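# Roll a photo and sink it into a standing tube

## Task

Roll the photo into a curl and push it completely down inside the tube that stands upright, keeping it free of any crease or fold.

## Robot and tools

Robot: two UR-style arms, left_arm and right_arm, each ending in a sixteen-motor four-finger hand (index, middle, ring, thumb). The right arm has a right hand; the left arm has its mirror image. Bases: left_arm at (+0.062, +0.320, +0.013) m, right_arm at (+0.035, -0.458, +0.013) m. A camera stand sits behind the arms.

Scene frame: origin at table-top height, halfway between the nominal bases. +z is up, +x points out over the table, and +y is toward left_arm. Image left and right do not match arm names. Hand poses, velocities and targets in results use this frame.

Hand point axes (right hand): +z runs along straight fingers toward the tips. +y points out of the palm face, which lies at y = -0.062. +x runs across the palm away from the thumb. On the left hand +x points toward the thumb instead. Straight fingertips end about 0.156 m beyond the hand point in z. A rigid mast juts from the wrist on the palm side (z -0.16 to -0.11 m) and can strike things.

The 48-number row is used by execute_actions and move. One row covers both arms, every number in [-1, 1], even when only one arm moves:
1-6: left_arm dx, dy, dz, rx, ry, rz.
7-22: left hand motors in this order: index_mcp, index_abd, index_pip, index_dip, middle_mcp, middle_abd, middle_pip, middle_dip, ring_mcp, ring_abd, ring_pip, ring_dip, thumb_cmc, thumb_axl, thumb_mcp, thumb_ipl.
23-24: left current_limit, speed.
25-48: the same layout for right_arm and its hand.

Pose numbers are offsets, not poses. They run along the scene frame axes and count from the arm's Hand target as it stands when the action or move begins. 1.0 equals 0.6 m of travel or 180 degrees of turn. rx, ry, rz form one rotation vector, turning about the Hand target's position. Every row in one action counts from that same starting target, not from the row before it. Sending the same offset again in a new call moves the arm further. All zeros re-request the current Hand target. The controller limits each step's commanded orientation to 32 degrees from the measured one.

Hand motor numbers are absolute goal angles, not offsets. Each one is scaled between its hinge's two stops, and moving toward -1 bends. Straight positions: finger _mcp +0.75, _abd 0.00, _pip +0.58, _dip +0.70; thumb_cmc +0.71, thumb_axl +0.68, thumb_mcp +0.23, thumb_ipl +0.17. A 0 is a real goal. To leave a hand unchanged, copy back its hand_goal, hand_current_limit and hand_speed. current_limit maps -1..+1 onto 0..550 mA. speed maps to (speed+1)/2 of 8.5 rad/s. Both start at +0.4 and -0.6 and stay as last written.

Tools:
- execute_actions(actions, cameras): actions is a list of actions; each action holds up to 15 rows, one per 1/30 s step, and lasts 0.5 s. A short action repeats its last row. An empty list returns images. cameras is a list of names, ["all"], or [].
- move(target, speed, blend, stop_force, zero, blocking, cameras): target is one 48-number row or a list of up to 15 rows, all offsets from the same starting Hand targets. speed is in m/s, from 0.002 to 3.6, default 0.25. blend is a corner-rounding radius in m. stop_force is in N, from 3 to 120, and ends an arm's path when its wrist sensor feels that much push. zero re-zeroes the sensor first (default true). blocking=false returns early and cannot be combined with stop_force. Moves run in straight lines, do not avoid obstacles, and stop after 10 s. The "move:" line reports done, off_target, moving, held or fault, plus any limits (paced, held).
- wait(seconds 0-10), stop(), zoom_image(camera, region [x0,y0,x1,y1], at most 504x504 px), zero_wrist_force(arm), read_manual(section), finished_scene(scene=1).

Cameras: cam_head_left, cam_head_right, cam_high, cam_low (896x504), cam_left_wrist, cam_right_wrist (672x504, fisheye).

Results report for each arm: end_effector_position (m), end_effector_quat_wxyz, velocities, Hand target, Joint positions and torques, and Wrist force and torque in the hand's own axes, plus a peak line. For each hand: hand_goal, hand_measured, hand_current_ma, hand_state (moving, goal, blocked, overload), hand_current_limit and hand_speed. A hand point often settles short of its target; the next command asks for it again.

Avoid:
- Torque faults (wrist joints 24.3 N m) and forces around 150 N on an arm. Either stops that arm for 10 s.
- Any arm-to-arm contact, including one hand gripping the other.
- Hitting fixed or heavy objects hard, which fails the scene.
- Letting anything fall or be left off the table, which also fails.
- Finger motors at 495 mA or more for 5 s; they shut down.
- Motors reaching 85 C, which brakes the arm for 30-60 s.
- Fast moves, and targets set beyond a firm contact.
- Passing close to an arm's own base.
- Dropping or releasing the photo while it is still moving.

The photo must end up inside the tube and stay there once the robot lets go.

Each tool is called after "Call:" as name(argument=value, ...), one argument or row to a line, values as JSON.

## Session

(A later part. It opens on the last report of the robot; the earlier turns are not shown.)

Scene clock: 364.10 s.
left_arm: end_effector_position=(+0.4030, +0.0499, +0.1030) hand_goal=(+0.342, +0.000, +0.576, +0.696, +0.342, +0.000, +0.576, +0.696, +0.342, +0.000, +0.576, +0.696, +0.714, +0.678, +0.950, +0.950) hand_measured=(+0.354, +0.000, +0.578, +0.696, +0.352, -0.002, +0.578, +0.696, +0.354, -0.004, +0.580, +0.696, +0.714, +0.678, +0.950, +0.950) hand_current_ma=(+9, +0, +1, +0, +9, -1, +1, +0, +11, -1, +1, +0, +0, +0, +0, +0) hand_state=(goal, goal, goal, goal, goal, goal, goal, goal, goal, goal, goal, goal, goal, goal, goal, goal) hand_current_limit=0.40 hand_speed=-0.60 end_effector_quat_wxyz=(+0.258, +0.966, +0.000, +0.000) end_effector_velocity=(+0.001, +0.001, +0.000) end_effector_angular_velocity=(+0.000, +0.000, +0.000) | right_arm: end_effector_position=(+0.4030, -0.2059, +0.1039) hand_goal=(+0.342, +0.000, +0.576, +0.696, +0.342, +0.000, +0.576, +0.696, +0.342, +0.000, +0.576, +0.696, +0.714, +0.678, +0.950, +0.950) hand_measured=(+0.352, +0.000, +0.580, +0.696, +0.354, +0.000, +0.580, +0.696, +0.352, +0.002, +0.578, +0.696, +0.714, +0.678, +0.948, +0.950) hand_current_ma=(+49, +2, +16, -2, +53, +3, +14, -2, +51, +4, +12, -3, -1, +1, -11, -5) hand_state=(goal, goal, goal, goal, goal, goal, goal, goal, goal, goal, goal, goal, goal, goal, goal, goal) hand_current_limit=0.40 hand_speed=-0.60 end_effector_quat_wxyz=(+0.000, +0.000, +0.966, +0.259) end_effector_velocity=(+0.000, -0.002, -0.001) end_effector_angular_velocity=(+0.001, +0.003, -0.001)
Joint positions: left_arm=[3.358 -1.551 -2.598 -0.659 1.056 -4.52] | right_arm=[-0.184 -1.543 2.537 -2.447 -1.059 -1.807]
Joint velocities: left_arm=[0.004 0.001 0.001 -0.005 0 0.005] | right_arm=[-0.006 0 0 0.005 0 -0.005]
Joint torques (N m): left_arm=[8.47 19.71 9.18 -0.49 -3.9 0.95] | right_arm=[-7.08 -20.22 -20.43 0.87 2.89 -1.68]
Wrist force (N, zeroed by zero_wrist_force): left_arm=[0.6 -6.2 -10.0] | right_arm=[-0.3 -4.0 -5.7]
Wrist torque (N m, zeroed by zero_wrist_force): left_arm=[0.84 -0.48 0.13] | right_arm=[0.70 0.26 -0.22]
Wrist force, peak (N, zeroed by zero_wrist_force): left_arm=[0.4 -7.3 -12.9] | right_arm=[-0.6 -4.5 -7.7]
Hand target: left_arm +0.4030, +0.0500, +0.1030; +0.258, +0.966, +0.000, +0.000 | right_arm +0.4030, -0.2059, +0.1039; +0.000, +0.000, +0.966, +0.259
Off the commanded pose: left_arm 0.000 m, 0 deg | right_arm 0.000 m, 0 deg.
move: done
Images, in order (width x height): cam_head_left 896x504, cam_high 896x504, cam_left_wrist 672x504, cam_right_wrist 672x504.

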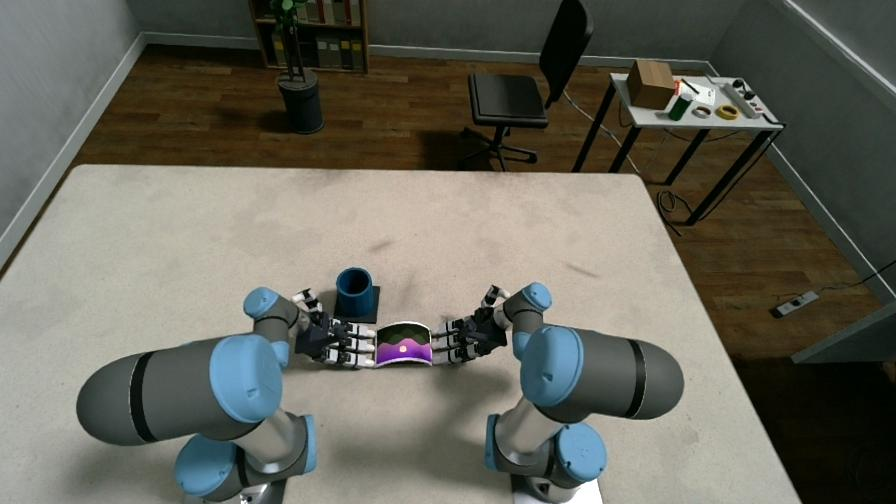

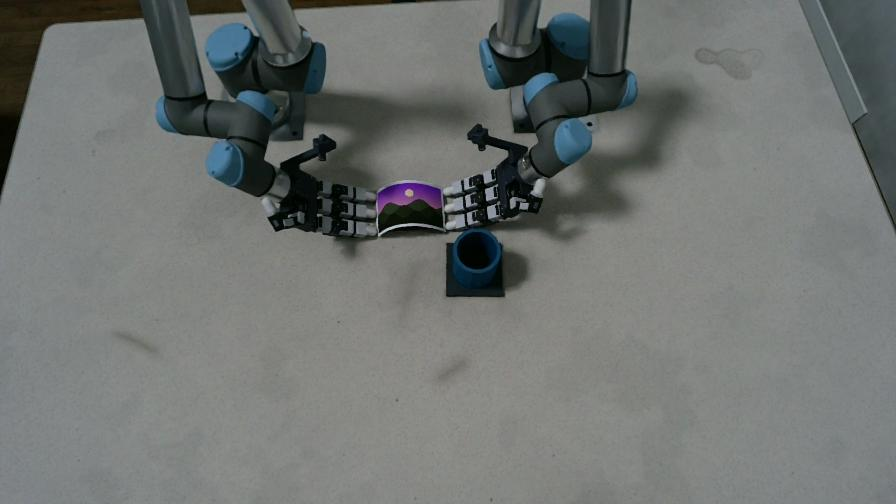

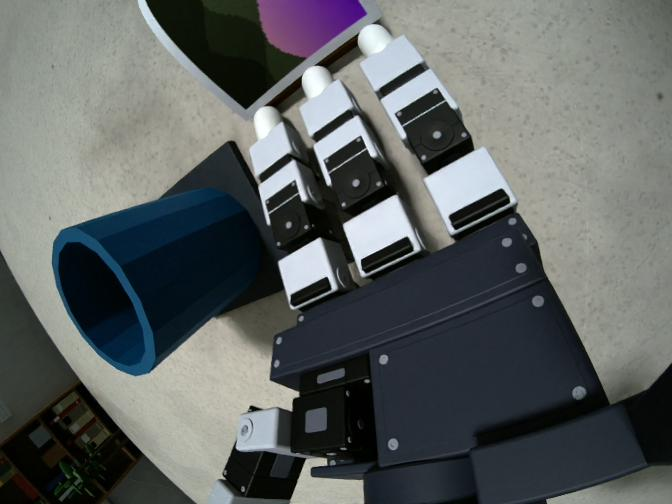

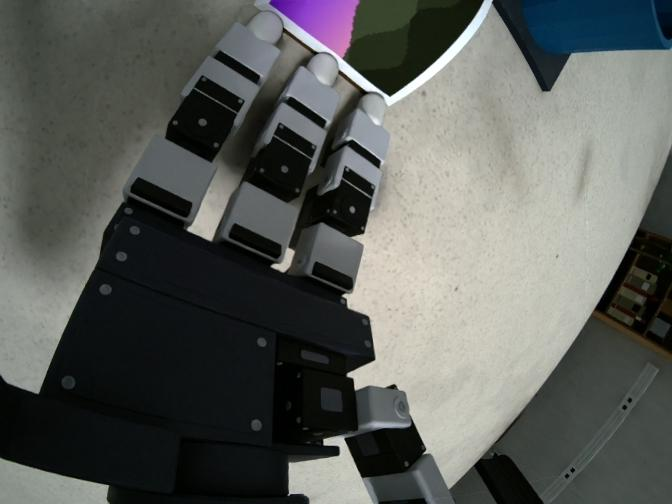

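Call:
move(
  target=[
    [0,-0.0083,0.02,0,0,0,0.3425,0,0.576,0.696,0.3425,0,0.576,0.696,0.3425,0,0.576,0.696,0.714,0.678,0.95,0.95,0.4,-0.6,0,0.0083,0.02,0,0,0,0.3425,0,0.576,0.696,0.3425,0,0.576,0.696,0.3425,0,0.576,0.696,0.714,0.678,0.95,0.95,0.4,-0.6],
    [0,-0.025,0.12,0,0,0,0.3425,0,0.576,0.696,0.3425,0,0.576,0.696,0.3425,0,0.576,0.696,0.714,0.678,0.95,0.95,0.4,-0.6,0,0.025,0.12,0,0,0,0.3425,0,0.576,0.696,0.3425,0,0.576,0.696,0.3425,0,0.576,0.696,0.714,0.678,0.95,0.95,0.4,-0.6],
  ],
  speed=0.04,
  cameras=["cam_high","cam_head_left","cam_left_wrist","cam_right_wrist"],
)

Call:
zoom_image(
  camera="cam_high",
  region=[330, 150, 490, 270],
)

Call:
zoom_image(
  camera="cam_head_left",
  region=[340, 300, 460, 390],
)

Scene clock: 366.73 s.
left_arm: end_effector_position=(+0.4030, +0.0349, +0.1751) hand_goal=(+0.342, +0.000, +0.576, +0.696, +0.342, +0.000, +0.576, +0.696, +0.342, +0.000, +0.576, +0.696, +0.714, +0.678, +0.950, +0.950) hand_measured=(+0.358, +0.000, +0.582, +0.696, +0.362, -0.002, +0.584, +0.698, +0.362, -0.004, +0.584, +0.698, +0.714, +0.678, +0.950, +0.950) hand_current_ma=(+15, +0, +3, +0, +21, +0, +5, +1, +24, -1, +5, +1, +0, +0, +0, +0) hand_state=(goal, goal, goal, goal, goal, goal, goal, goal, blocked, goal, goal, goal, goal, goal, goal, goal) hand_current_limit=0.40 hand_speed=-0.60 end_effector_quat_wxyz=(+0.258, +0.966, +0.000, +0.000) | right_arm: end_effector_position=(+0.4030, -0.1909, +0.1761) hand_goal=(+0.342, +0.000, +0.576, +0.696, +0.342, +0.000, +0.576, +0.696, +0.342, +0.000, +0.576, +0.696, +0.714, +0.678, +0.950, +0.950) hand_measured=(+0.356, +0.000, +0.582, +0.696, +0.362, +0.002, +0.586, +0.698, +0.358, +0.002, +0.582, +0.698, +0.714, +0.678, +0.948, +0.950) hand_current_ma=(+62, +2, +25, +3, +95, +4, +41, +11, +74, +4, +27, +6, -1, +1, -11, -5) hand_state=(goal, goal, goal, goal, goal, goal, goal, goal, goal, goal, goal, goal, goal, goal, goal, goal) hand_current_limit=0.40 hand_speed=-0.60 end_effector_quat_wxyz=(+0.000, +0.000, +0.966, +0.259)
Joint positions: left_arm=[3.309 -1.344 -2.494 -0.942 1.052 -4.576] | right_arm=[-0.139 -1.738 2.44 -2.181 -1.054 -1.756]
Joint torques (N m): left_arm=[6.9 -1.33 10.4 4.03 -2.12 1.26] | right_arm=[-5.94 1.81 -4.17 -4.53 1.55 -1.9]
Wrist force (N, zeroed by zero_wrist_force): left_arm=[1.7 -0.4 -0.4] | right_arm=[-0.7 0.6 0.4]
Wrist torque (N m, zeroed by zero_wrist_force): left_arm=[0.04 -0.17 0.08] | right_arm=[0.27 0.09 -0.20]
Wrist force, peak (N, zeroed by zero_wrist_force): left_arm=[0.7 -6.0 -10.2] | right_arm=[-1.0 -3.5 -6.1]
Hand target: left_arm +0.4030, +0.0350, +0.1750; +0.258, +0.966, +0.000, +0.000 | right_arm +0.4030, -0.1909, +0.1759; +0.000, +0.000, +0.966, +0.259
Off the commanded pose: left_arm 0.000 m, 0 deg | right_arm 0.000 m, 0 deg.
move: done
Images, in order (width x height): cam_head_left 896x504, cam_high 896x504, cam_left_wrist 672x504, cam_right_wrist 672x504.

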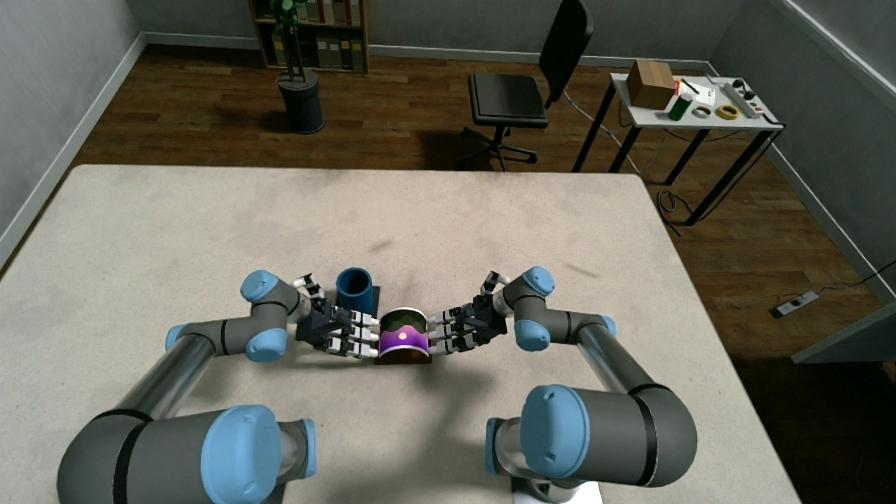

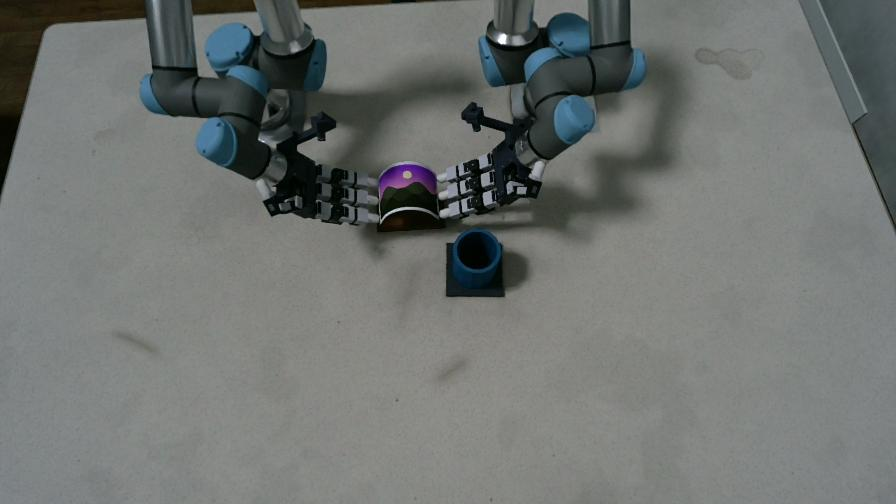

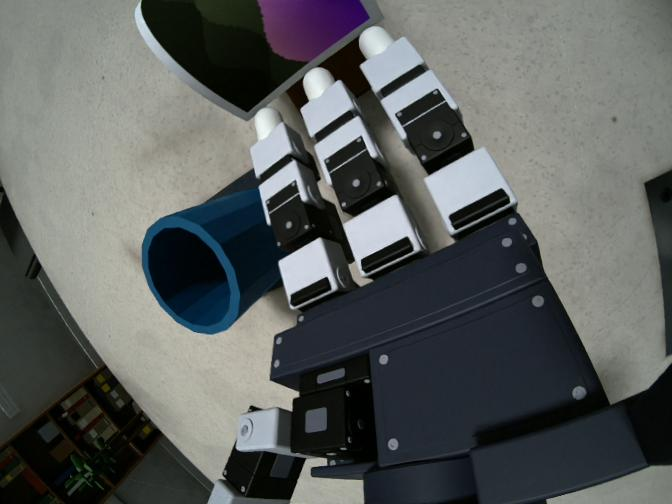

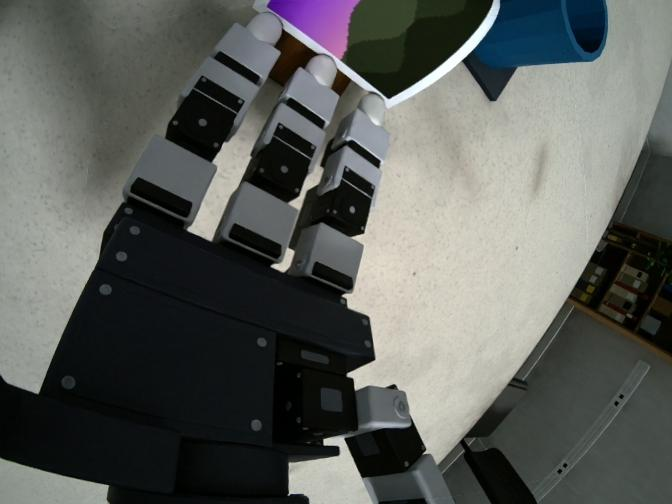

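Scaled by 3.150 from the camera's 896x504 image, which has a finer 1280x720 frame.

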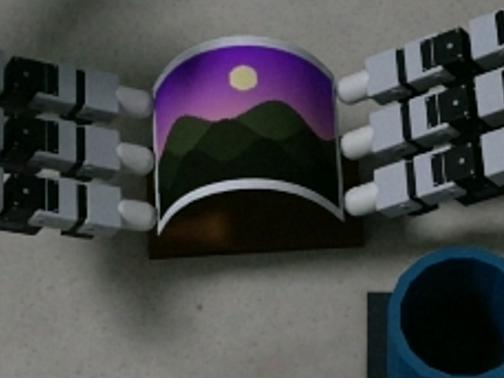

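Scaled by 4.200 from the camera's 896x504 image, which has a finer 1280x720 frame.

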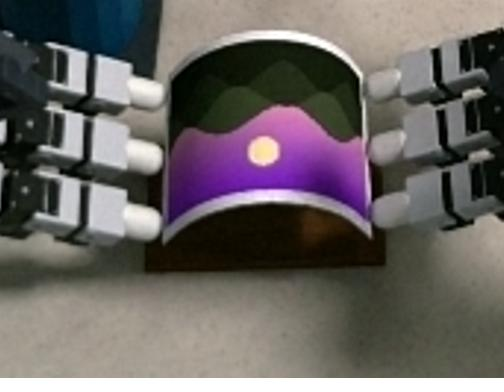

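Call:
move(
  target=[
    [0,-0.045,0.15,0,0,0,0.3425,0,0.576,0.696,0.3425,0,0.576,0.696,0.3425,0,0.576,0.696,0.714,0.678,0.95,0.95,0.4,-0.6,0,0.045,0.15,0,0,0,0.3425,0,0.576,0.696,0.3425,0,0.576,0.696,0.3425,0,0.576,0.696,0.714,0.678,0.95,0.95,0.4,-0.6],
    [0,-0.08,0.22,0,0,0,0.3425,0,0.576,0.696,0.3425,0,0.576,0.696,0.3425,0,0.576,0.696,0.714,0.678,0.95,0.95,0.4,-0.6,0,0.08,0.22,0,0,0,0.3425,0,0.576,0.696,0.3425,0,0.576,0.696,0.3425,0,0.576,0.696,0.714,0.678,0.95,0.95,0.4,-0.6],
  ],
  speed=0.05,
  cameras=["cam_high","cam_head_left","cam_left_wrist","cam_right_wrist"],
)

Call:
zoom_image(
  camera="cam_high",
  region=[340, 110, 480, 230],
)

Call:
zoom_image(
  camera="cam_head_left",
  region=[340, 270, 460, 370],
)

Scene clock: 370.27 s.
left_arm: end_effector_position=(+0.4029, -0.0131, +0.3071) hand_goal=(+0.342, +0.000, +0.576, +0.696, +0.342, +0.000, +0.576, +0.696, +0.342, +0.000, +0.576, +0.696, +0.714, +0.678, +0.950, +0.950) hand_measured=(+0.358, +0.000, +0.582, +0.696, +0.362, -0.002, +0.584, +0.698, +0.362, -0.004, +0.584, +0.698, +0.714, +0.678, +0.950, +0.950) hand_current_ma=(+15, +0, +3, +0, +21, +0, +5, +1, +23, -1, +5, +1, +0, +0, +0, +0) hand_state=(goal, goal, goal, goal, goal, goal, goal, goal, blocked, goal, goal, goal, goal, goal, goal, goal) hand_current_limit=0.40 hand_speed=-0.60 end_effector_quat_wxyz=(+0.258, +0.966, +0.000, +0.000) end_effector_velocity=(+0.000, +0.001, -0.002) end_effector_angular_velocity=(+0.000, -0.001, -0.001) | right_arm: end_effector_position=(+0.4029, -0.1428, +0.3081) hand_goal=(+0.342, +0.000, +0.576, +0.696, +0.342, +0.000, +0.576, +0.696, +0.342, +0.000, +0.576, +0.696, +0.714, +0.678, +0.950, +0.950) hand_measured=(+0.356, +0.000, +0.582, +0.696, +0.362, +0.002, +0.586, +0.698, +0.358, +0.002, +0.582, +0.698, +0.714, +0.678, +0.948, +0.950) hand_current_ma=(+62, +2, +25, +3, +95, +4, +41, +11, +74, +4, +27, +6, +0, +0, -11, -5) hand_state=(goal, goal, goal, goal, goal, goal, goal, goal, goal, goal, goal, goal, goal, goal, goal, goal) hand_current_limit=0.40 hand_speed=-0.60 end_effector_quat_wxyz=(+0.000, +0.000, +0.966, +0.259) end_effector_velocity=(-0.001, +0.000, -0.002) end_effector_angular_velocity=(-0.001, -0.002, +0.003)
Joint positions: left_arm=[3.156 -1.203 -2.225 -1.265 1.049 -4.752] | right_arm=[0.004 -1.888 2.183 -1.856 -1.047 -1.591]
Joint velocities: left_arm=[0.002 0 -0.005 0.004 0 0.004] | right_arm=[-0.001 0 0.005 -0.005 -0.001 -0.004]
Joint torques (N m): left_arm=[9.64 1.02 13.4 4.14 0.9 1.25] | right_arm=[-9.37 -2.88 -10.18 -4.84 1.23 -1.7]
Wrist force (N, zeroed by zero_wrist_force): left_arm=[1.3 -0.3 -0.3] | right_arm=[-0.6 0.7 0.5]
Wrist torque (N m, zeroed by zero_wrist_force): left_arm=[0.09 -0.10 -0.07] | right_arm=[0.27 0.07 -0.13]
Wrist force, peak (N, zeroed by zero_wrist_force): left_arm=[1.6 -1.0 0.0] | right_arm=[-0.9 0.9 0.5]
Hand target: left_arm +0.4030, -0.0130, +0.3070; +0.258, +0.966, +0.000, +0.000 | right_arm +0.4030, -0.1429, +0.3079; +0.000, +0.000, +0.966, +0.259
Off the commanded pose: left_arm 0.000 m, 0 deg | right_arm 0.000 m, 0 deg.
move: done
Images, in order (width x height): cam_head_left 896x504, cam_high 896x504, cam_left_wrist 672x504, cam_right_wrist 672x504.

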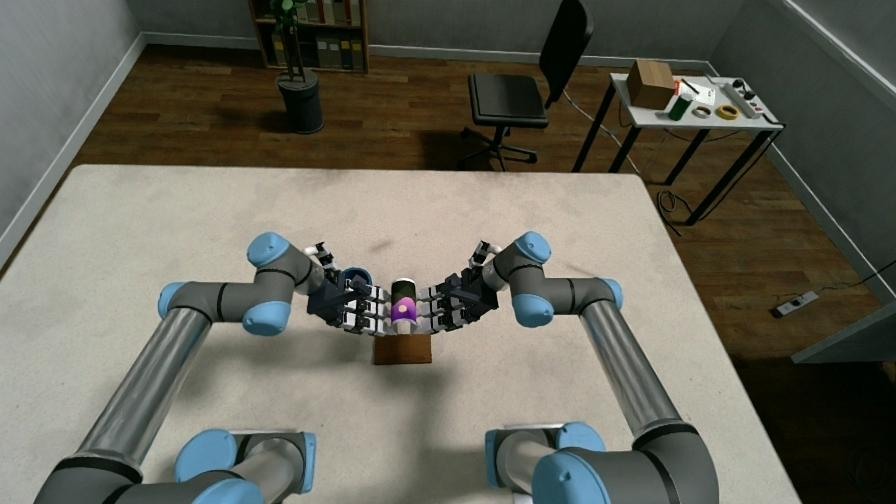

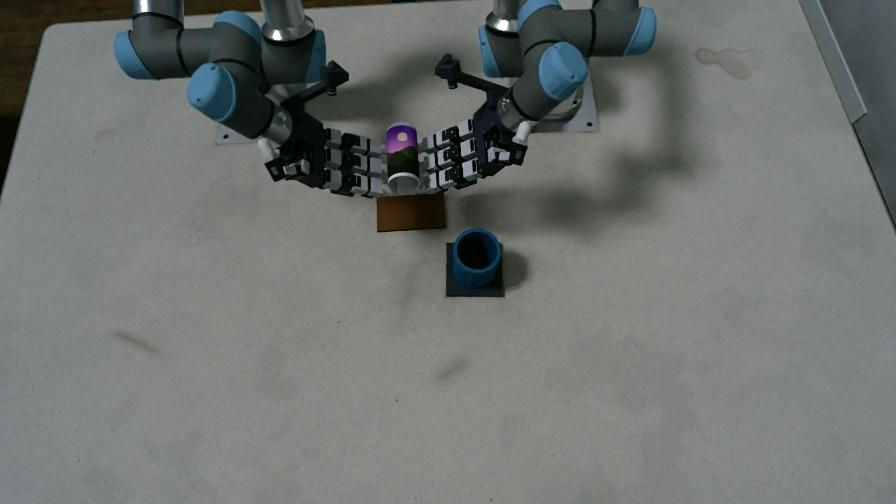

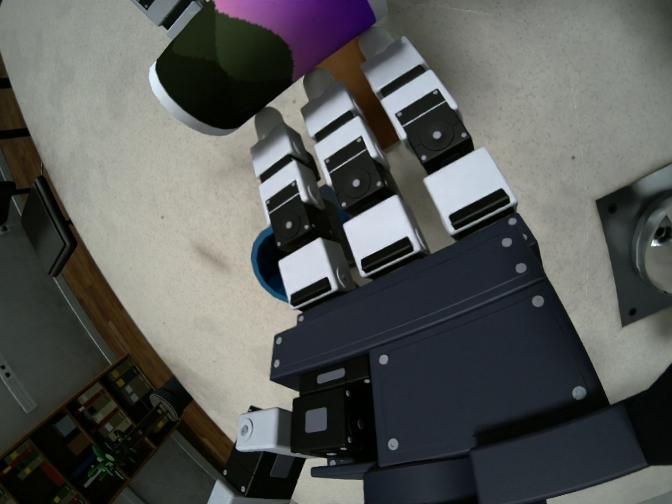

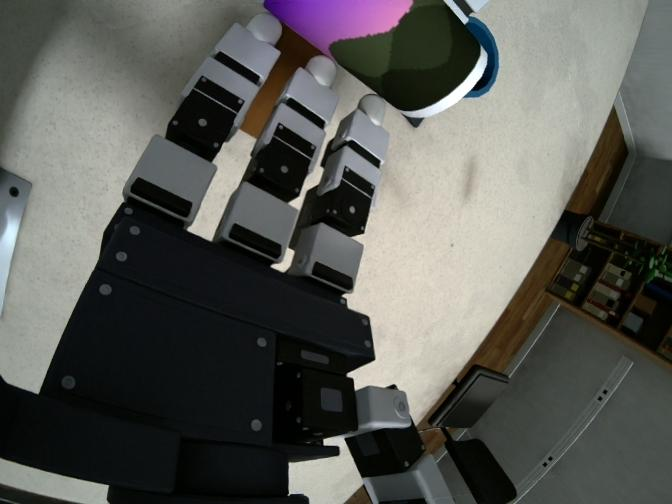

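Scaled by 3.600 from the camera's 896x504 image, which has a finer 1280x720 frame.

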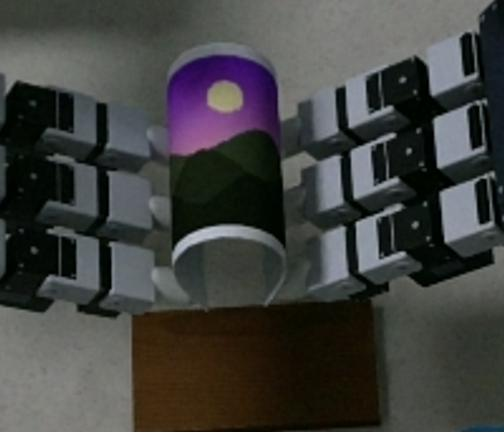

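Scaled by 4.200 from the camera's 896x504 image, which has a finer 1280x720 frame.

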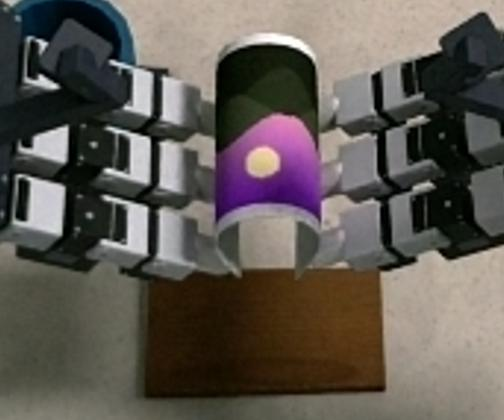

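Call:
move(
  target=[
    [0,-0.0125,0,0,0,0,0.3425,0,0.576,0.696,0.3425,0,0.576,0.696,0.3425,0,0.576,0.696,0.714,0.678,0.95,0.95,0.4,-0.6,0,0.0125,0,0,0,0,0.3425,0,0.576,0.696,0.3425,0,0.576,0.696,0.3425,0,0.576,0.696,0.714,0.678,0.95,0.95,0.4,-0.6],
  ],
  speed=0.04,
)

Call:
move(
  target=[
    [0.0365,0,0.0173,0,0.0833,0,0.3425,0,0.576,0.696,0.3425,0,0.576,0.696,0.3425,0,0.576,0.696,0.714,0.678,0.95,0.95,0.4,-0.6,0.0365,0,0.0173,0,0.0833,0,0.3425,0,0.576,0.696,0.3425,0,0.576,0.696,0.3425,0,0.576,0.696,0.714,0.678,0.95,0.95,0.4,-0.6],
    [0.068,0,0.0258,0,0.1667,0,0.3425,0,0.576,0.696,0.3425,0,0.576,0.696,0.3425,0,0.576,0.696,0.714,0.678,0.95,0.95,0.4,-0.6,0.068,0,0.0258,0,0.1667,0,0.3425,0,0.576,0.696,0.3425,0,0.576,0.696,0.3425,0,0.576,0.696,0.714,0.678,0.95,0.95,0.4,-0.6],
    [0.0923,0,0.027,0,0.25,0,0.3425,0,0.576,0.696,0.3425,0,0.576,0.696,0.3425,0,0.576,0.696,0.714,0.678,0.95,0.95,0.4,-0.6,0.0923,0,0.027,0,0.25,0,0.3425,0,0.576,0.696,0.3425,0,0.576,0.696,0.3425,0,0.576,0.696,0.714,0.678,0.95,0.95,0.4,-0.6],
  ],
  speed=0.09,
  blend=0.01,
  cameras=["cam_high","cam_head_left","cam_left_wrist","cam_right_wrist"],
)

Call:
zoom_image(
  camera="cam_high",
  region=[340, 110, 480, 230],
)

Call:
zoom_image(
  camera="cam_head_left",
  region=[340, 230, 460, 350],
)

Scene clock: 371.47 s.
left_arm: end_effector_position=(+0.4030, -0.0206, +0.3070) hand_goal=(+0.342, +0.000, +0.576, +0.696, +0.342, +0.000, +0.576, +0.696, +0.342, +0.000, +0.576, +0.696, +0.714, +0.678, +0.950, +0.950) hand_measured=(+0.358, +0.000, +0.582, +0.696, +0.362, -0.002, +0.584, +0.698, +0.362, -0.004, +0.584, +0.698, +0.714, +0.678, +0.950, +0.950) hand_current_ma=(+15, +0, +3, +0, +21, +0, +5, +1, +23, -1, +5, +1, +0, +0, +0, +0) hand_state=(goal, goal, goal, goal, goal, goal, goal, goal, blocked, goal, goal, goal, goal, goal, goal, goal) hand_current_limit=0.40 hand_speed=-0.60 end_effector_quat_wxyz=(+0.258, +0.966, +0.000, +0.000) | right_arm: end_effector_position=(+0.4030, -0.1353, +0.3079) hand_goal=(+0.342, +0.000, +0.576, +0.696, +0.342, +0.000, +0.576, +0.696, +0.342, +0.000, +0.576, +0.696, +0.714, +0.678, +0.950, +0.950) hand_measured=(+0.356, +0.000, +0.582, +0.696, +0.362, +0.002, +0.586, +0.698, +0.358, +0.002, +0.582, +0.698, +0.714, +0.678, +0.948, +0.950) hand_current_ma=(+62, +2, +25, +3, +95, +4, +41, +11, +74, +4, +27, +6, +0, +0, -11, -5) hand_state=(goal, goal, goal, goal, goal, goal, goal, goal, goal, goal, goal, goal, goal, goal, goal, goal) hand_current_limit=0.40 hand_speed=-0.60 end_effector_quat_wxyz=(+0.000, +0.000, +0.966, +0.259) end_effector_velocity=(+0.000, -0.001, -0.001) end_effector_angular_velocity=(-0.001, +0.000, +0.001)
Joint positions: left_arm=[3.133 -1.214 -2.222 -1.243 1.049 -4.779] | right_arm=[0.026 -1.878 2.181 -1.875 -1.047 -1.566]
Joint velocities: left_arm=[within noise] | right_arm=[-0.003 0 0 0.002 -0.001 -0.005]
Joint torques (N m): left_arm=[11.1 14.93 25.13 0.55 0.88 1.14] | right_arm=[-9.78 -11.19 -34.12 -0.33 2.72 -1.83]
Wrist force (N, zeroed by zero_wrist_force): left_arm=[1.6 -0.4 -0.5] | right_arm=[-0.3 0.6 0.2]
Wrist torque (N m, zeroed by zero_wrist_force): left_arm=[0.06 -0.15 0.03] | right_arm=[0.26 0.04 -0.15]
Wrist force, peak (N, zeroed by zero_wrist_force): left_arm=[1.8 -0.4 -0.5] | right_arm=[-0.6 1.0 0.2]
Hand target: left_arm +0.4030, -0.0205, +0.3070; +0.258, +0.966, +0.000, +0.000 | right_arm +0.4030, -0.1354, +0.3079; +0.000, +0.000, +0.966, +0.259
Off the commanded pose: left_arm 0.000 m, 0 deg | right_arm 0.000 m, 0 deg.
move: done

Scene clock: 376.23 s.
left_arm: end_effector_position=(+0.4584, -0.0205, +0.3232) hand_goal=(+0.342, +0.000, +0.576, +0.696, +0.342, +0.000, +0.576, +0.696, +0.342, +0.000, +0.576, +0.696, +0.714, +0.678, +0.950, +0.950) hand_measured=(+0.358, +0.000, +0.582, +0.696, +0.358, +0.000, +0.584, +0.698, +0.358, +0.000, +0.582, +0.698, +0.714, +0.678, +0.950, +0.950) hand_current_ma=(+15, +0, +3, +0, +16, +0, +4, +1, +17, +0, +4, +1, +0, +0, +0, +0) hand_state=(goal, goal, goal, goal, goal, goal, goal, goal, goal, goal, goal, goal, goal, goal, goal, goal) hand_current_limit=0.40 hand_speed=-0.60 end_effector_quat_wxyz=(+0.239, +0.893, +0.099, -0.369) | right_arm: end_effector_position=(+0.4584, -0.1354, +0.3241) hand_goal=(+0.342, +0.000, +0.576, +0.696, +0.342, +0.000, +0.576, +0.696, +0.342, +0.000, +0.576, +0.696, +0.714, +0.678, +0.950, +0.950) hand_measured=(+0.356, +0.000, +0.582, +0.696, +0.358, +0.002, +0.584, +0.698, +0.356, +0.002, +0.582, +0.698, +0.714, +0.678, +0.948, +0.950) hand_current_ma=(+62, +2, +25, +3, +76, +4, +36, +11, +69, +4, +27, +6, +0, +0, -11, -5) hand_state=(goal, goal, goal, goal, goal, goal, goal, goal, goal, goal, goal, goal, goal, goal, goal, goal) hand_current_limit=0.40 hand_speed=-0.60 end_effector_quat_wxyz=(-0.370, +0.099, +0.892, +0.239)
Joint positions: left_arm=[3.153 -1.667 -1.679 -2.136 1.022 -4.743] | right_arm=[0.024 -1.424 1.616 -0.979 -1.045 -1.568]
Joint torques (N m): left_arm=[5.03 31.91 14.55 1.08 -0.69 0.52] | right_arm=[-5.57 -38.91 -9.27 -2.1 -0.5 -1.55]
Wrist force (N, zeroed by zero_wrist_force): left_arm=[1.5 -0.5 0.4] | right_arm=[-0.2 0.6 -0.7]
Wrist torque (N m, zeroed by zero_wrist_force): left_arm=[0.02 -0.20 -0.03] | right_arm=[0.31 -0.08 -0.04]
Wrist force, peak (N, zeroed by zero_wrist_force): left_arm=[1.7 -0.6 0.6] | right_arm=[-0.4 0.8 -0.8]
Hand target: left_arm +0.4584, -0.0205, +0.3232; +0.239, +0.893, +0.099, -0.370 | right_arm +0.4583, -0.1354, +0.3241; -0.370, +0.099, +0.892, +0.239
Off the commanded pose: left_arm 0.000 m, 0 deg | right_arm 0.000 m, 0 deg.
move: done
Images, in order (width x height): cam_head_left 896x504, cam_high 896x504, cam_left_wrist 672x504, cam_right_wrist 672x504.

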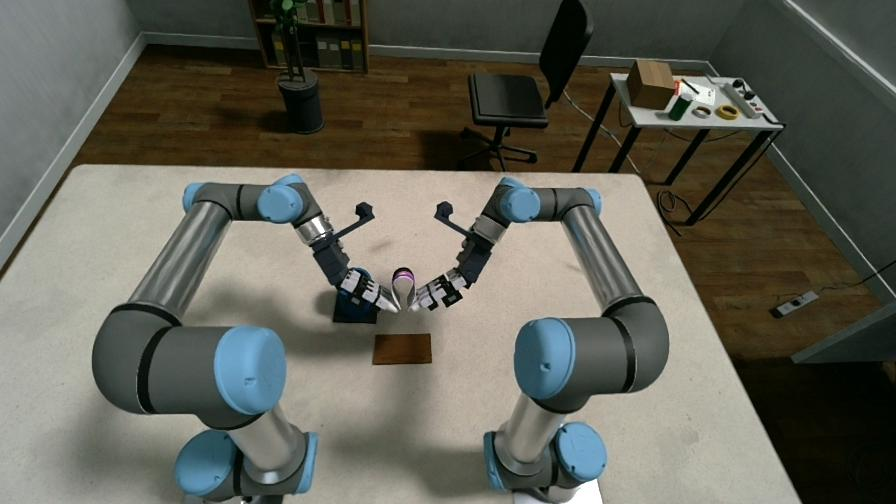

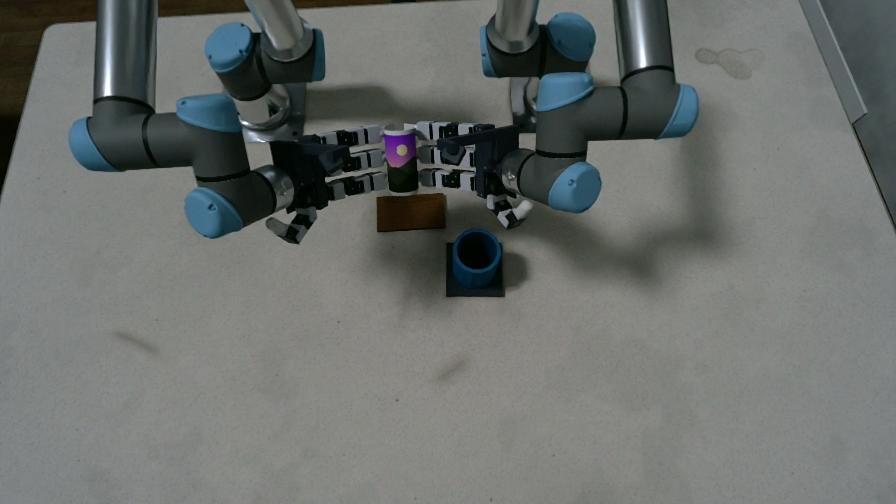

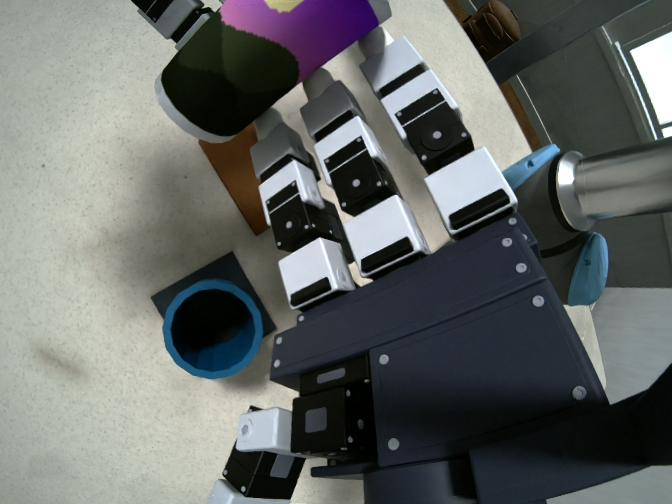

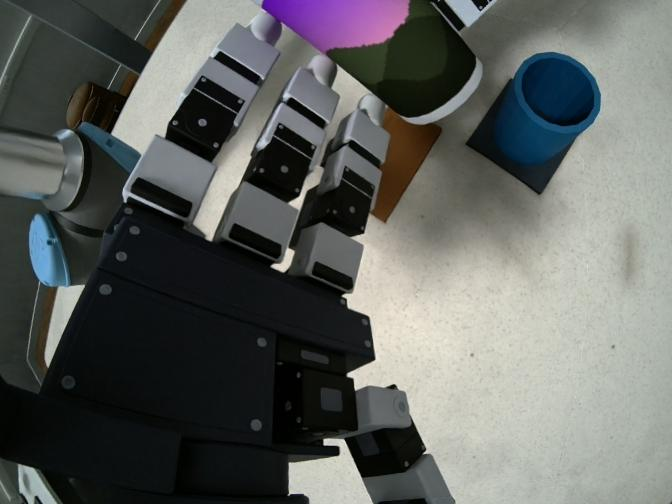

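Scaled by 3.600 from the camera's 896x504 image, which has a finer 1280x720 frame.

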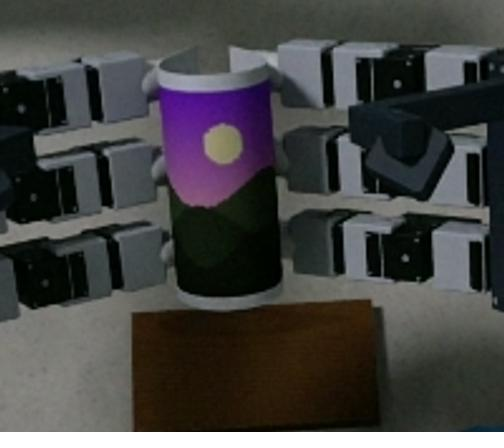

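Scaled by 4.200 from the camera's 896x504 image, which has a finer 1280x720 frame.

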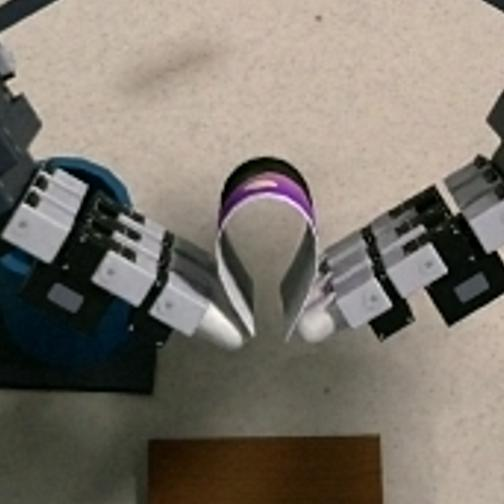

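Call:
move(
  target=[
    [0.0152,0,-0.004,0,0.0833,0,0.3425,0,0.576,0.696,0.3425,0,0.576,0.696,0.3425,0,0.576,0.696,0.714,0.678,0.95,0.95,0.4,-0.6,0.0152,0,-0.004,0,0.0833,0,0.3425,0,0.576,0.696,0.3425,0,0.576,0.696,0.3425,0,0.576,0.696,0.714,0.678,0.95,0.95,0.4,-0.6],
    [0.0207,0,-0.0108,0,0.1667,0,0.3425,0,0.576,0.696,0.3425,0,0.576,0.696,0.3425,0,0.576,0.696,0.714,0.678,0.95,0.95,0.4,-0.6,0.0207,0,-0.0108,0,0.1667,0,0.3425,0,0.576,0.696,0.3425,0,0.576,0.696,0.3425,0,0.576,0.696,0.714,0.678,0.95,0.95,0.4,-0.6],
    [0.0157,0,-0.0175,0,0.25,0,0.3425,0,0.576,0.696,0.3425,0,0.576,0.696,0.3425,0,0.576,0.696,0.714,0.678,0.95,0.95,0.4,-0.6,0.0157,0,-0.0175,0,0.25,0,0.3425,0,0.576,0.696,0.3425,0,0.576,0.696,0.3425,0,0.576,0.696,0.714,0.678,0.95,0.95,0.4,-0.6],
  ],
  speed=0.09,
  blend=0.01,
  cameras=["cam_high","cam_head_left","cam_left_wrist","cam_right_wrist"],
)

Call:
zoom_image(
  camera="cam_high",
  region=[350, 80, 470, 200],
)

Call:
zoom_image(
  camera="cam_head_left",
  region=[360, 210, 460, 330],
)

Scene clock: 382.43 s.
left_arm: end_effector_position=(+0.4679, -0.0205, +0.3127) hand_goal=(+0.342, +0.000, +0.576, +0.696, +0.342, +0.000, +0.576, +0.696, +0.342, +0.000, +0.576, +0.696, +0.714, +0.678, +0.950, +0.950) hand_measured=(+0.346, +0.002, +0.580, +0.696, +0.346, +0.002, +0.580, +0.698, +0.346, +0.002, +0.580, +0.698, +0.714, +0.678, +0.948, +0.950) hand_current_ma=(+2, +0, +2, +0, +3, +0, +2, +1, +2, +0, +2, +1, +0, +0, -1, +0) hand_state=(goal, goal, goal, goal, goal, goal, goal, goal, goal, goal, goal, goal, goal, goal, goal, goal) hand_current_limit=0.40 hand_speed=-0.60 end_effector_quat_wxyz=(+0.183, +0.683, +0.183, -0.683) | right_arm: end_effector_position=(+0.4678, -0.1354, +0.3135) hand_goal=(+0.342, +0.000, +0.576, +0.696, +0.342, +0.000, +0.576, +0.696, +0.342, +0.000, +0.576, +0.696, +0.714, +0.678, +0.950, +0.950) hand_measured=(+0.346, +0.002, +0.580, +0.696, +0.346, +0.002, +0.580, +0.698, +0.346, +0.002, +0.580, +0.698, +0.714, +0.678, +0.948, +0.950) hand_current_ma=(+19, +6, +20, +3, +21, +7, +19, +11, +15, +6, +14, +6, +0, +0, -11, -5) hand_state=(goal, goal, goal, goal, goal, goal, goal, goal, goal, goal, goal, goal, goal, goal, goal, goal) hand_current_limit=0.40 hand_speed=-0.60 end_effector_quat_wxyz=(+0.683, -0.183, -0.683, -0.183)
Joint positions: left_arm=[3.158 -2.043 -1.406 -2.833 1.016 -4.712] | right_arm=[0.024 -1.048 1.327 -0.279 -1.045 -1.57]
Joint torques (N m): left_arm=[8.76 47.09 11.75 -0.27 -0.68 0.65] | right_arm=[-7.56 -51.17 -16.06 -0.49 0.18 -1.94]
Wrist force (N, zeroed by zero_wrist_force): left_arm=[1.3 0.0 0.3] | right_arm=[0.2 -0.1 -0.7]
Wrist torque (N m, zeroed by zero_wrist_force): left_arm=[0.15 -0.16 0.03] | right_arm=[0.17 -0.11 0.00]
Wrist force, peak (N, zeroed by zero_wrist_force): left_arm=[1.8 -0.7 0.7] | right_arm=[0.0 0.7 -1.2]
Hand target: left_arm +0.4678, -0.0205, +0.3127; +0.183, +0.683, +0.183, -0.683 | right_arm +0.4678, -0.1354, +0.3136; +0.683, -0.183, -0.683, -0.183
Off the commanded pose: left_arm 0.000 m, 0 deg | right_arm 0.000 m, 0 deg.
move: done
Images, in order (width x height): cam_head_left 896x504, cam_high 896x504, cam_left_wrist 672x504, cam_right_wrist 672x504.

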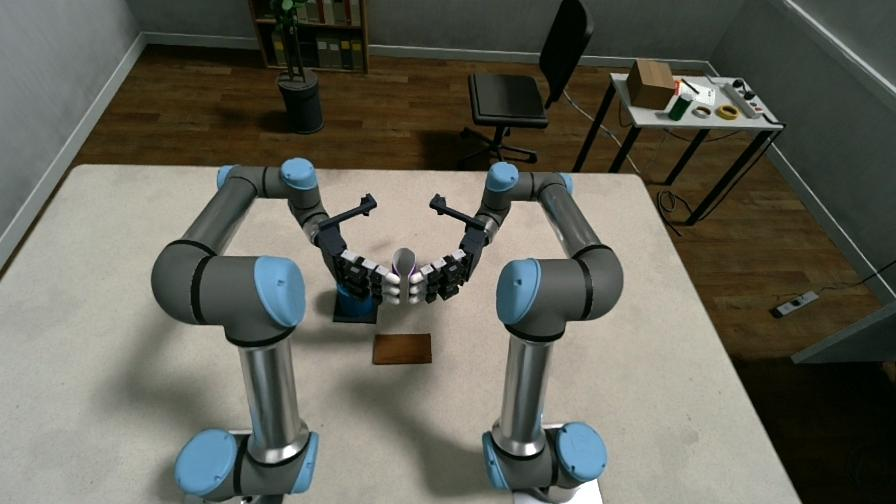

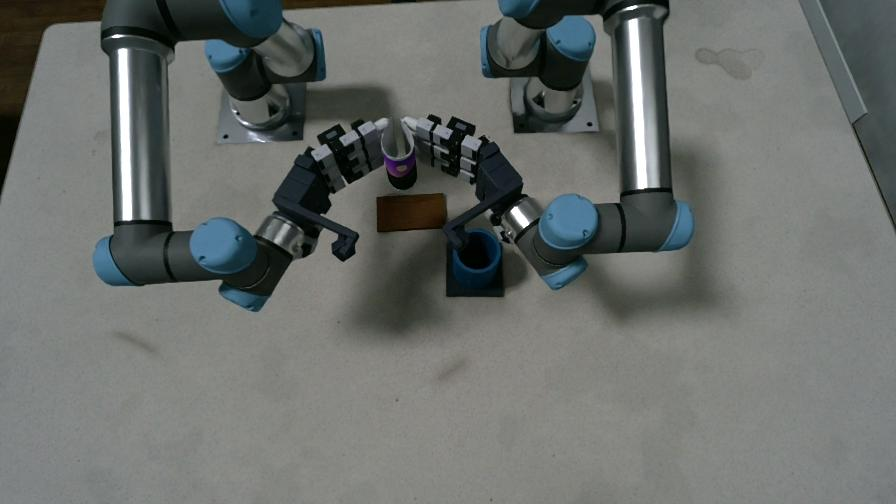

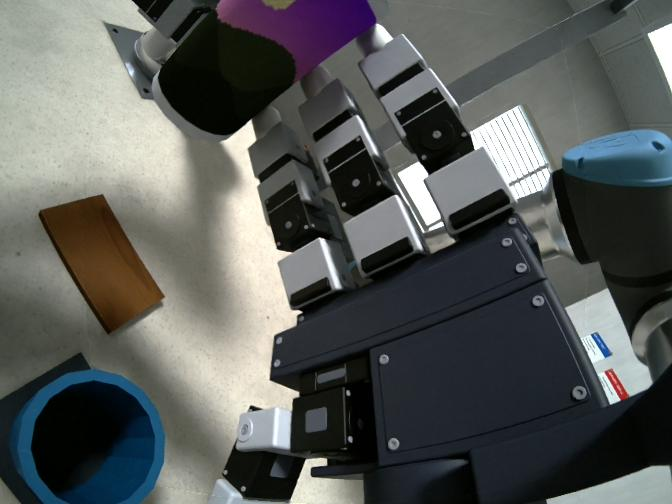

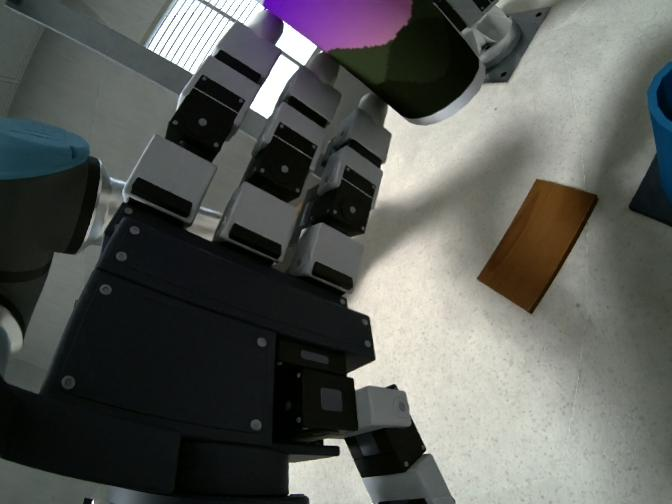

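Scaled by 4.200 from the camera's 896x504 image, which has a finer 1280x720 frame.

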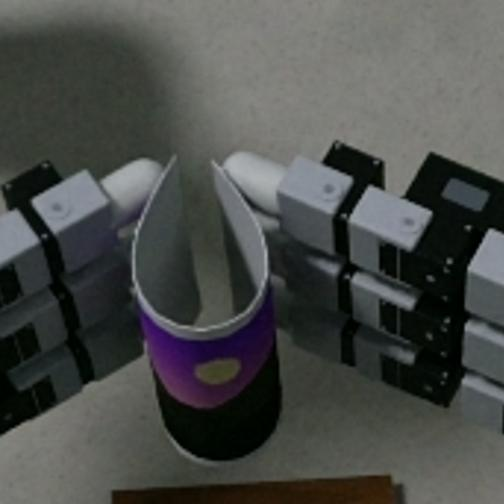

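Scaled by 4.200 from the camera's 896x504 image, which has a finer 1280x720 frame.

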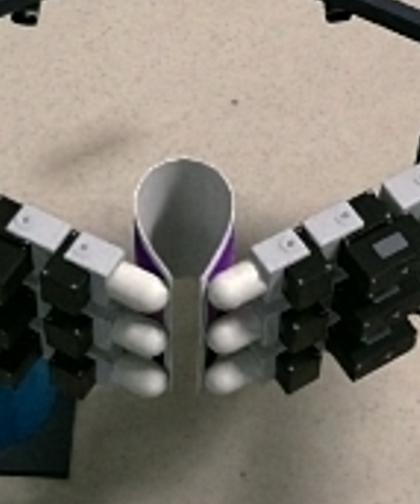

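Call:
move(
  target=[
    [0.2083,0.2342,-0.05,0,0,0,0.3425,0,0.576,0.696,0.3425,0,0.576,0.696,0.3425,0,0.576,0.696,0.714,0.678,0.95,0.95,0.4,-0.6,0.2083,0.2342,-0.05,0,0,0,0.3425,0,0.576,0.696,0.3425,0,0.576,0.696,0.3425,0,0.576,0.696,0.714,0.678,0.95,0.95,0.4,-0.6],
  ],
  speed=0.07,
  cameras=["cam_high","cam_head_left","cam_left_wrist","cam_right_wrist"],
)

Call:
zoom_image(
  camera="cam_high",
  region=[430, 160, 530, 300],
)

Call:
zoom_image(
  camera="cam_head_left",
  region=[300, 200, 400, 330],
)

Scene clock: 385.83 s.
left_arm: end_effector_position=(+0.5928, +0.1200, +0.2827) hand_goal=(+0.342, +0.000, +0.576, +0.696, +0.342, +0.000, +0.576, +0.696, +0.342, +0.000, +0.576, +0.696, +0.714, +0.678, +0.950, +0.950) hand_measured=(+0.346, +0.002, +0.580, +0.696, +0.346, +0.002, +0.580, +0.698, +0.346, +0.002, +0.580, +0.698, +0.714, +0.678, +0.948, +0.950) hand_current_ma=(+2, +0, +2, +0, +2, +0, +2, +1, +2, +0, +1, +1, +0, +0, -1, +0) hand_state=(goal, goal, goal, goal, goal, goal, goal, goal, goal, goal, goal, goal, goal, goal, goal, goal) hand_current_limit=0.40 hand_speed=-0.60 end_effector_quat_wxyz=(+0.183, +0.683, +0.183, -0.683) | right_arm: end_effector_position=(+0.5927, +0.0052, +0.2835) hand_goal=(+0.342, +0.000, +0.576, +0.696, +0.342, +0.000, +0.576, +0.696, +0.342, +0.000, +0.576, +0.696, +0.714, +0.678, +0.950, +0.950) hand_measured=(+0.346, +0.002, +0.580, +0.696, +0.346, +0.002, +0.580, +0.698, +0.344, +0.002, +0.580, +0.698, +0.714, +0.678, +0.948, +0.950) hand_current_ma=(+14, +6, +18, +3, +16, +7, +18, +11, +11, +6, +13, +6, +0, +0, -11, -5) hand_state=(goal, goal, goal, goal, goal, goal, goal, goal, goal, goal, goal, goal, goal, goal, goal, goal) hand_current_limit=0.40 hand_speed=-0.60 end_effector_quat_wxyz=(+0.683, -0.183, -0.683, -0.183)
Joint positions: left_arm=[3.369 -2.324 -1.025 -2.934 1.227 -4.712] | right_arm=[0.215 -0.556 0.541 0.015 -0.854 -1.57]
Joint torques (N m): left_arm=[-12.52 55.23 18.52 -0.36 -2.18 1.62] | right_arm=[-10.15 -60.31 -19.36 -0.41 -1.08 -1.79]
Wrist force (N, zeroed by zero_wrist_force): left_arm=[1.0 -0.3 0.5] | right_arm=[0.5 0.2 -1.0]
Wrist torque (N m, zeroed by zero_wrist_force): left_arm=[0.09 -0.11 0.02] | right_arm=[0.24 -0.16 0.03]
Wrist force, peak (N, zeroed by zero_wrist_force): left_arm=[1.1 0.3 1.4] | right_arm=[0.3 0.9 -1.1]
Hand target: left_arm +0.5928, +0.1200, +0.2827; +0.183, +0.683, +0.183, -0.683 | right_arm +0.5927, +0.0051, +0.2836; +0.683, -0.183, -0.683, -0.183
Off the commanded pose: left_arm 0.000 m, 0 deg | right_arm 0.000 m, 0 deg.
move: done
Images, in order (width x height): cam_head_left 896x504, cam_high 896x504, cam_left_wrist 672x504, cam_right_wrist 672x504.

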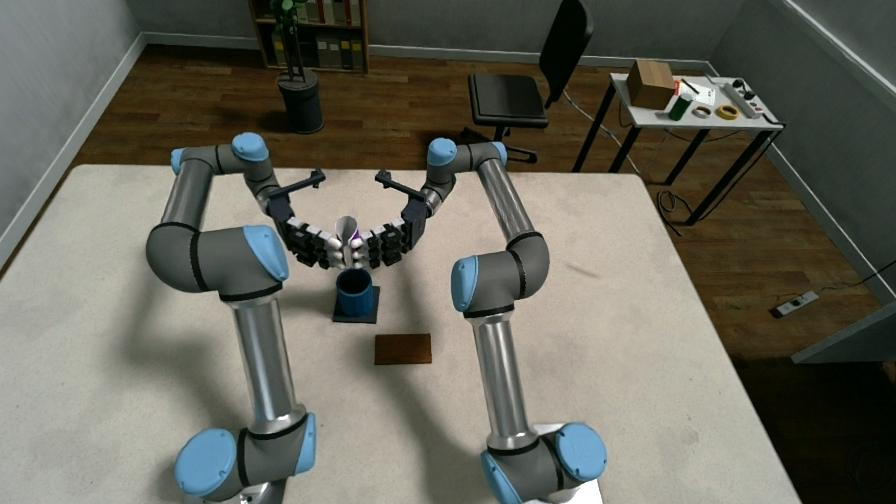

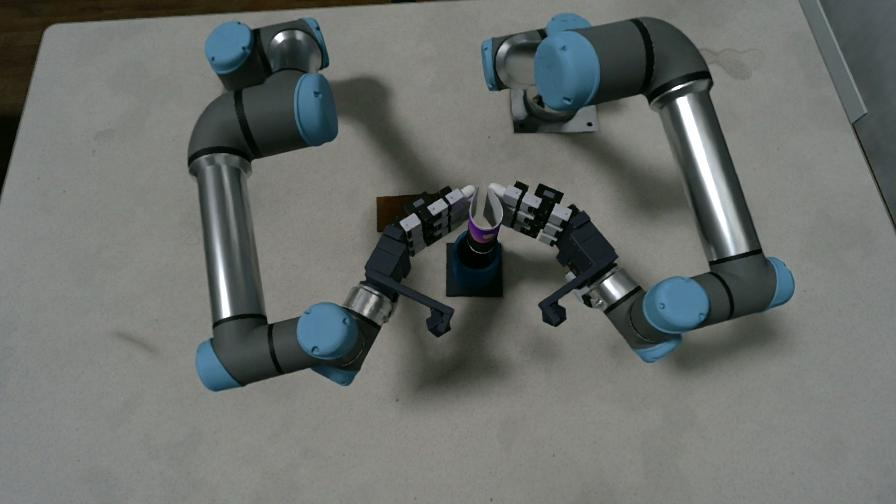

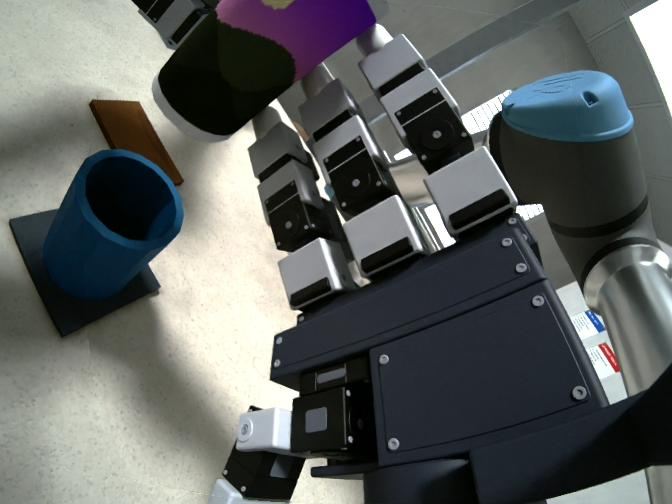

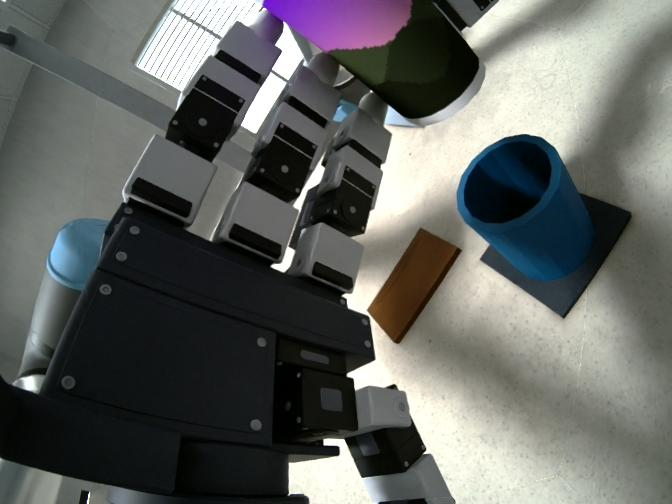

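Scaled by 3.600 from the camera's 896x504 image, which has a finer 1280x720 frame.

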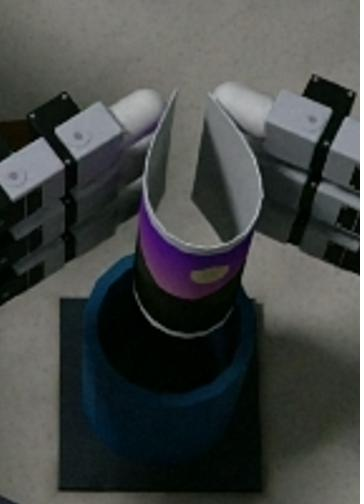

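Scaled by 3.877 from the camera's 896x504 image, which has a finer 1280x720 frame.

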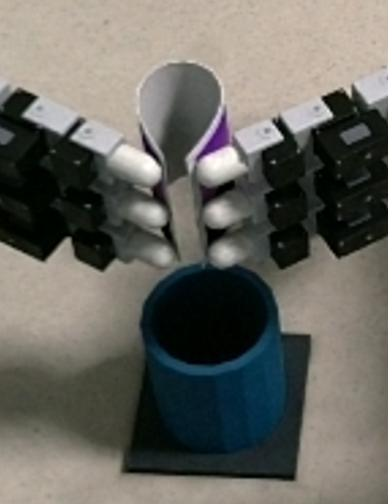

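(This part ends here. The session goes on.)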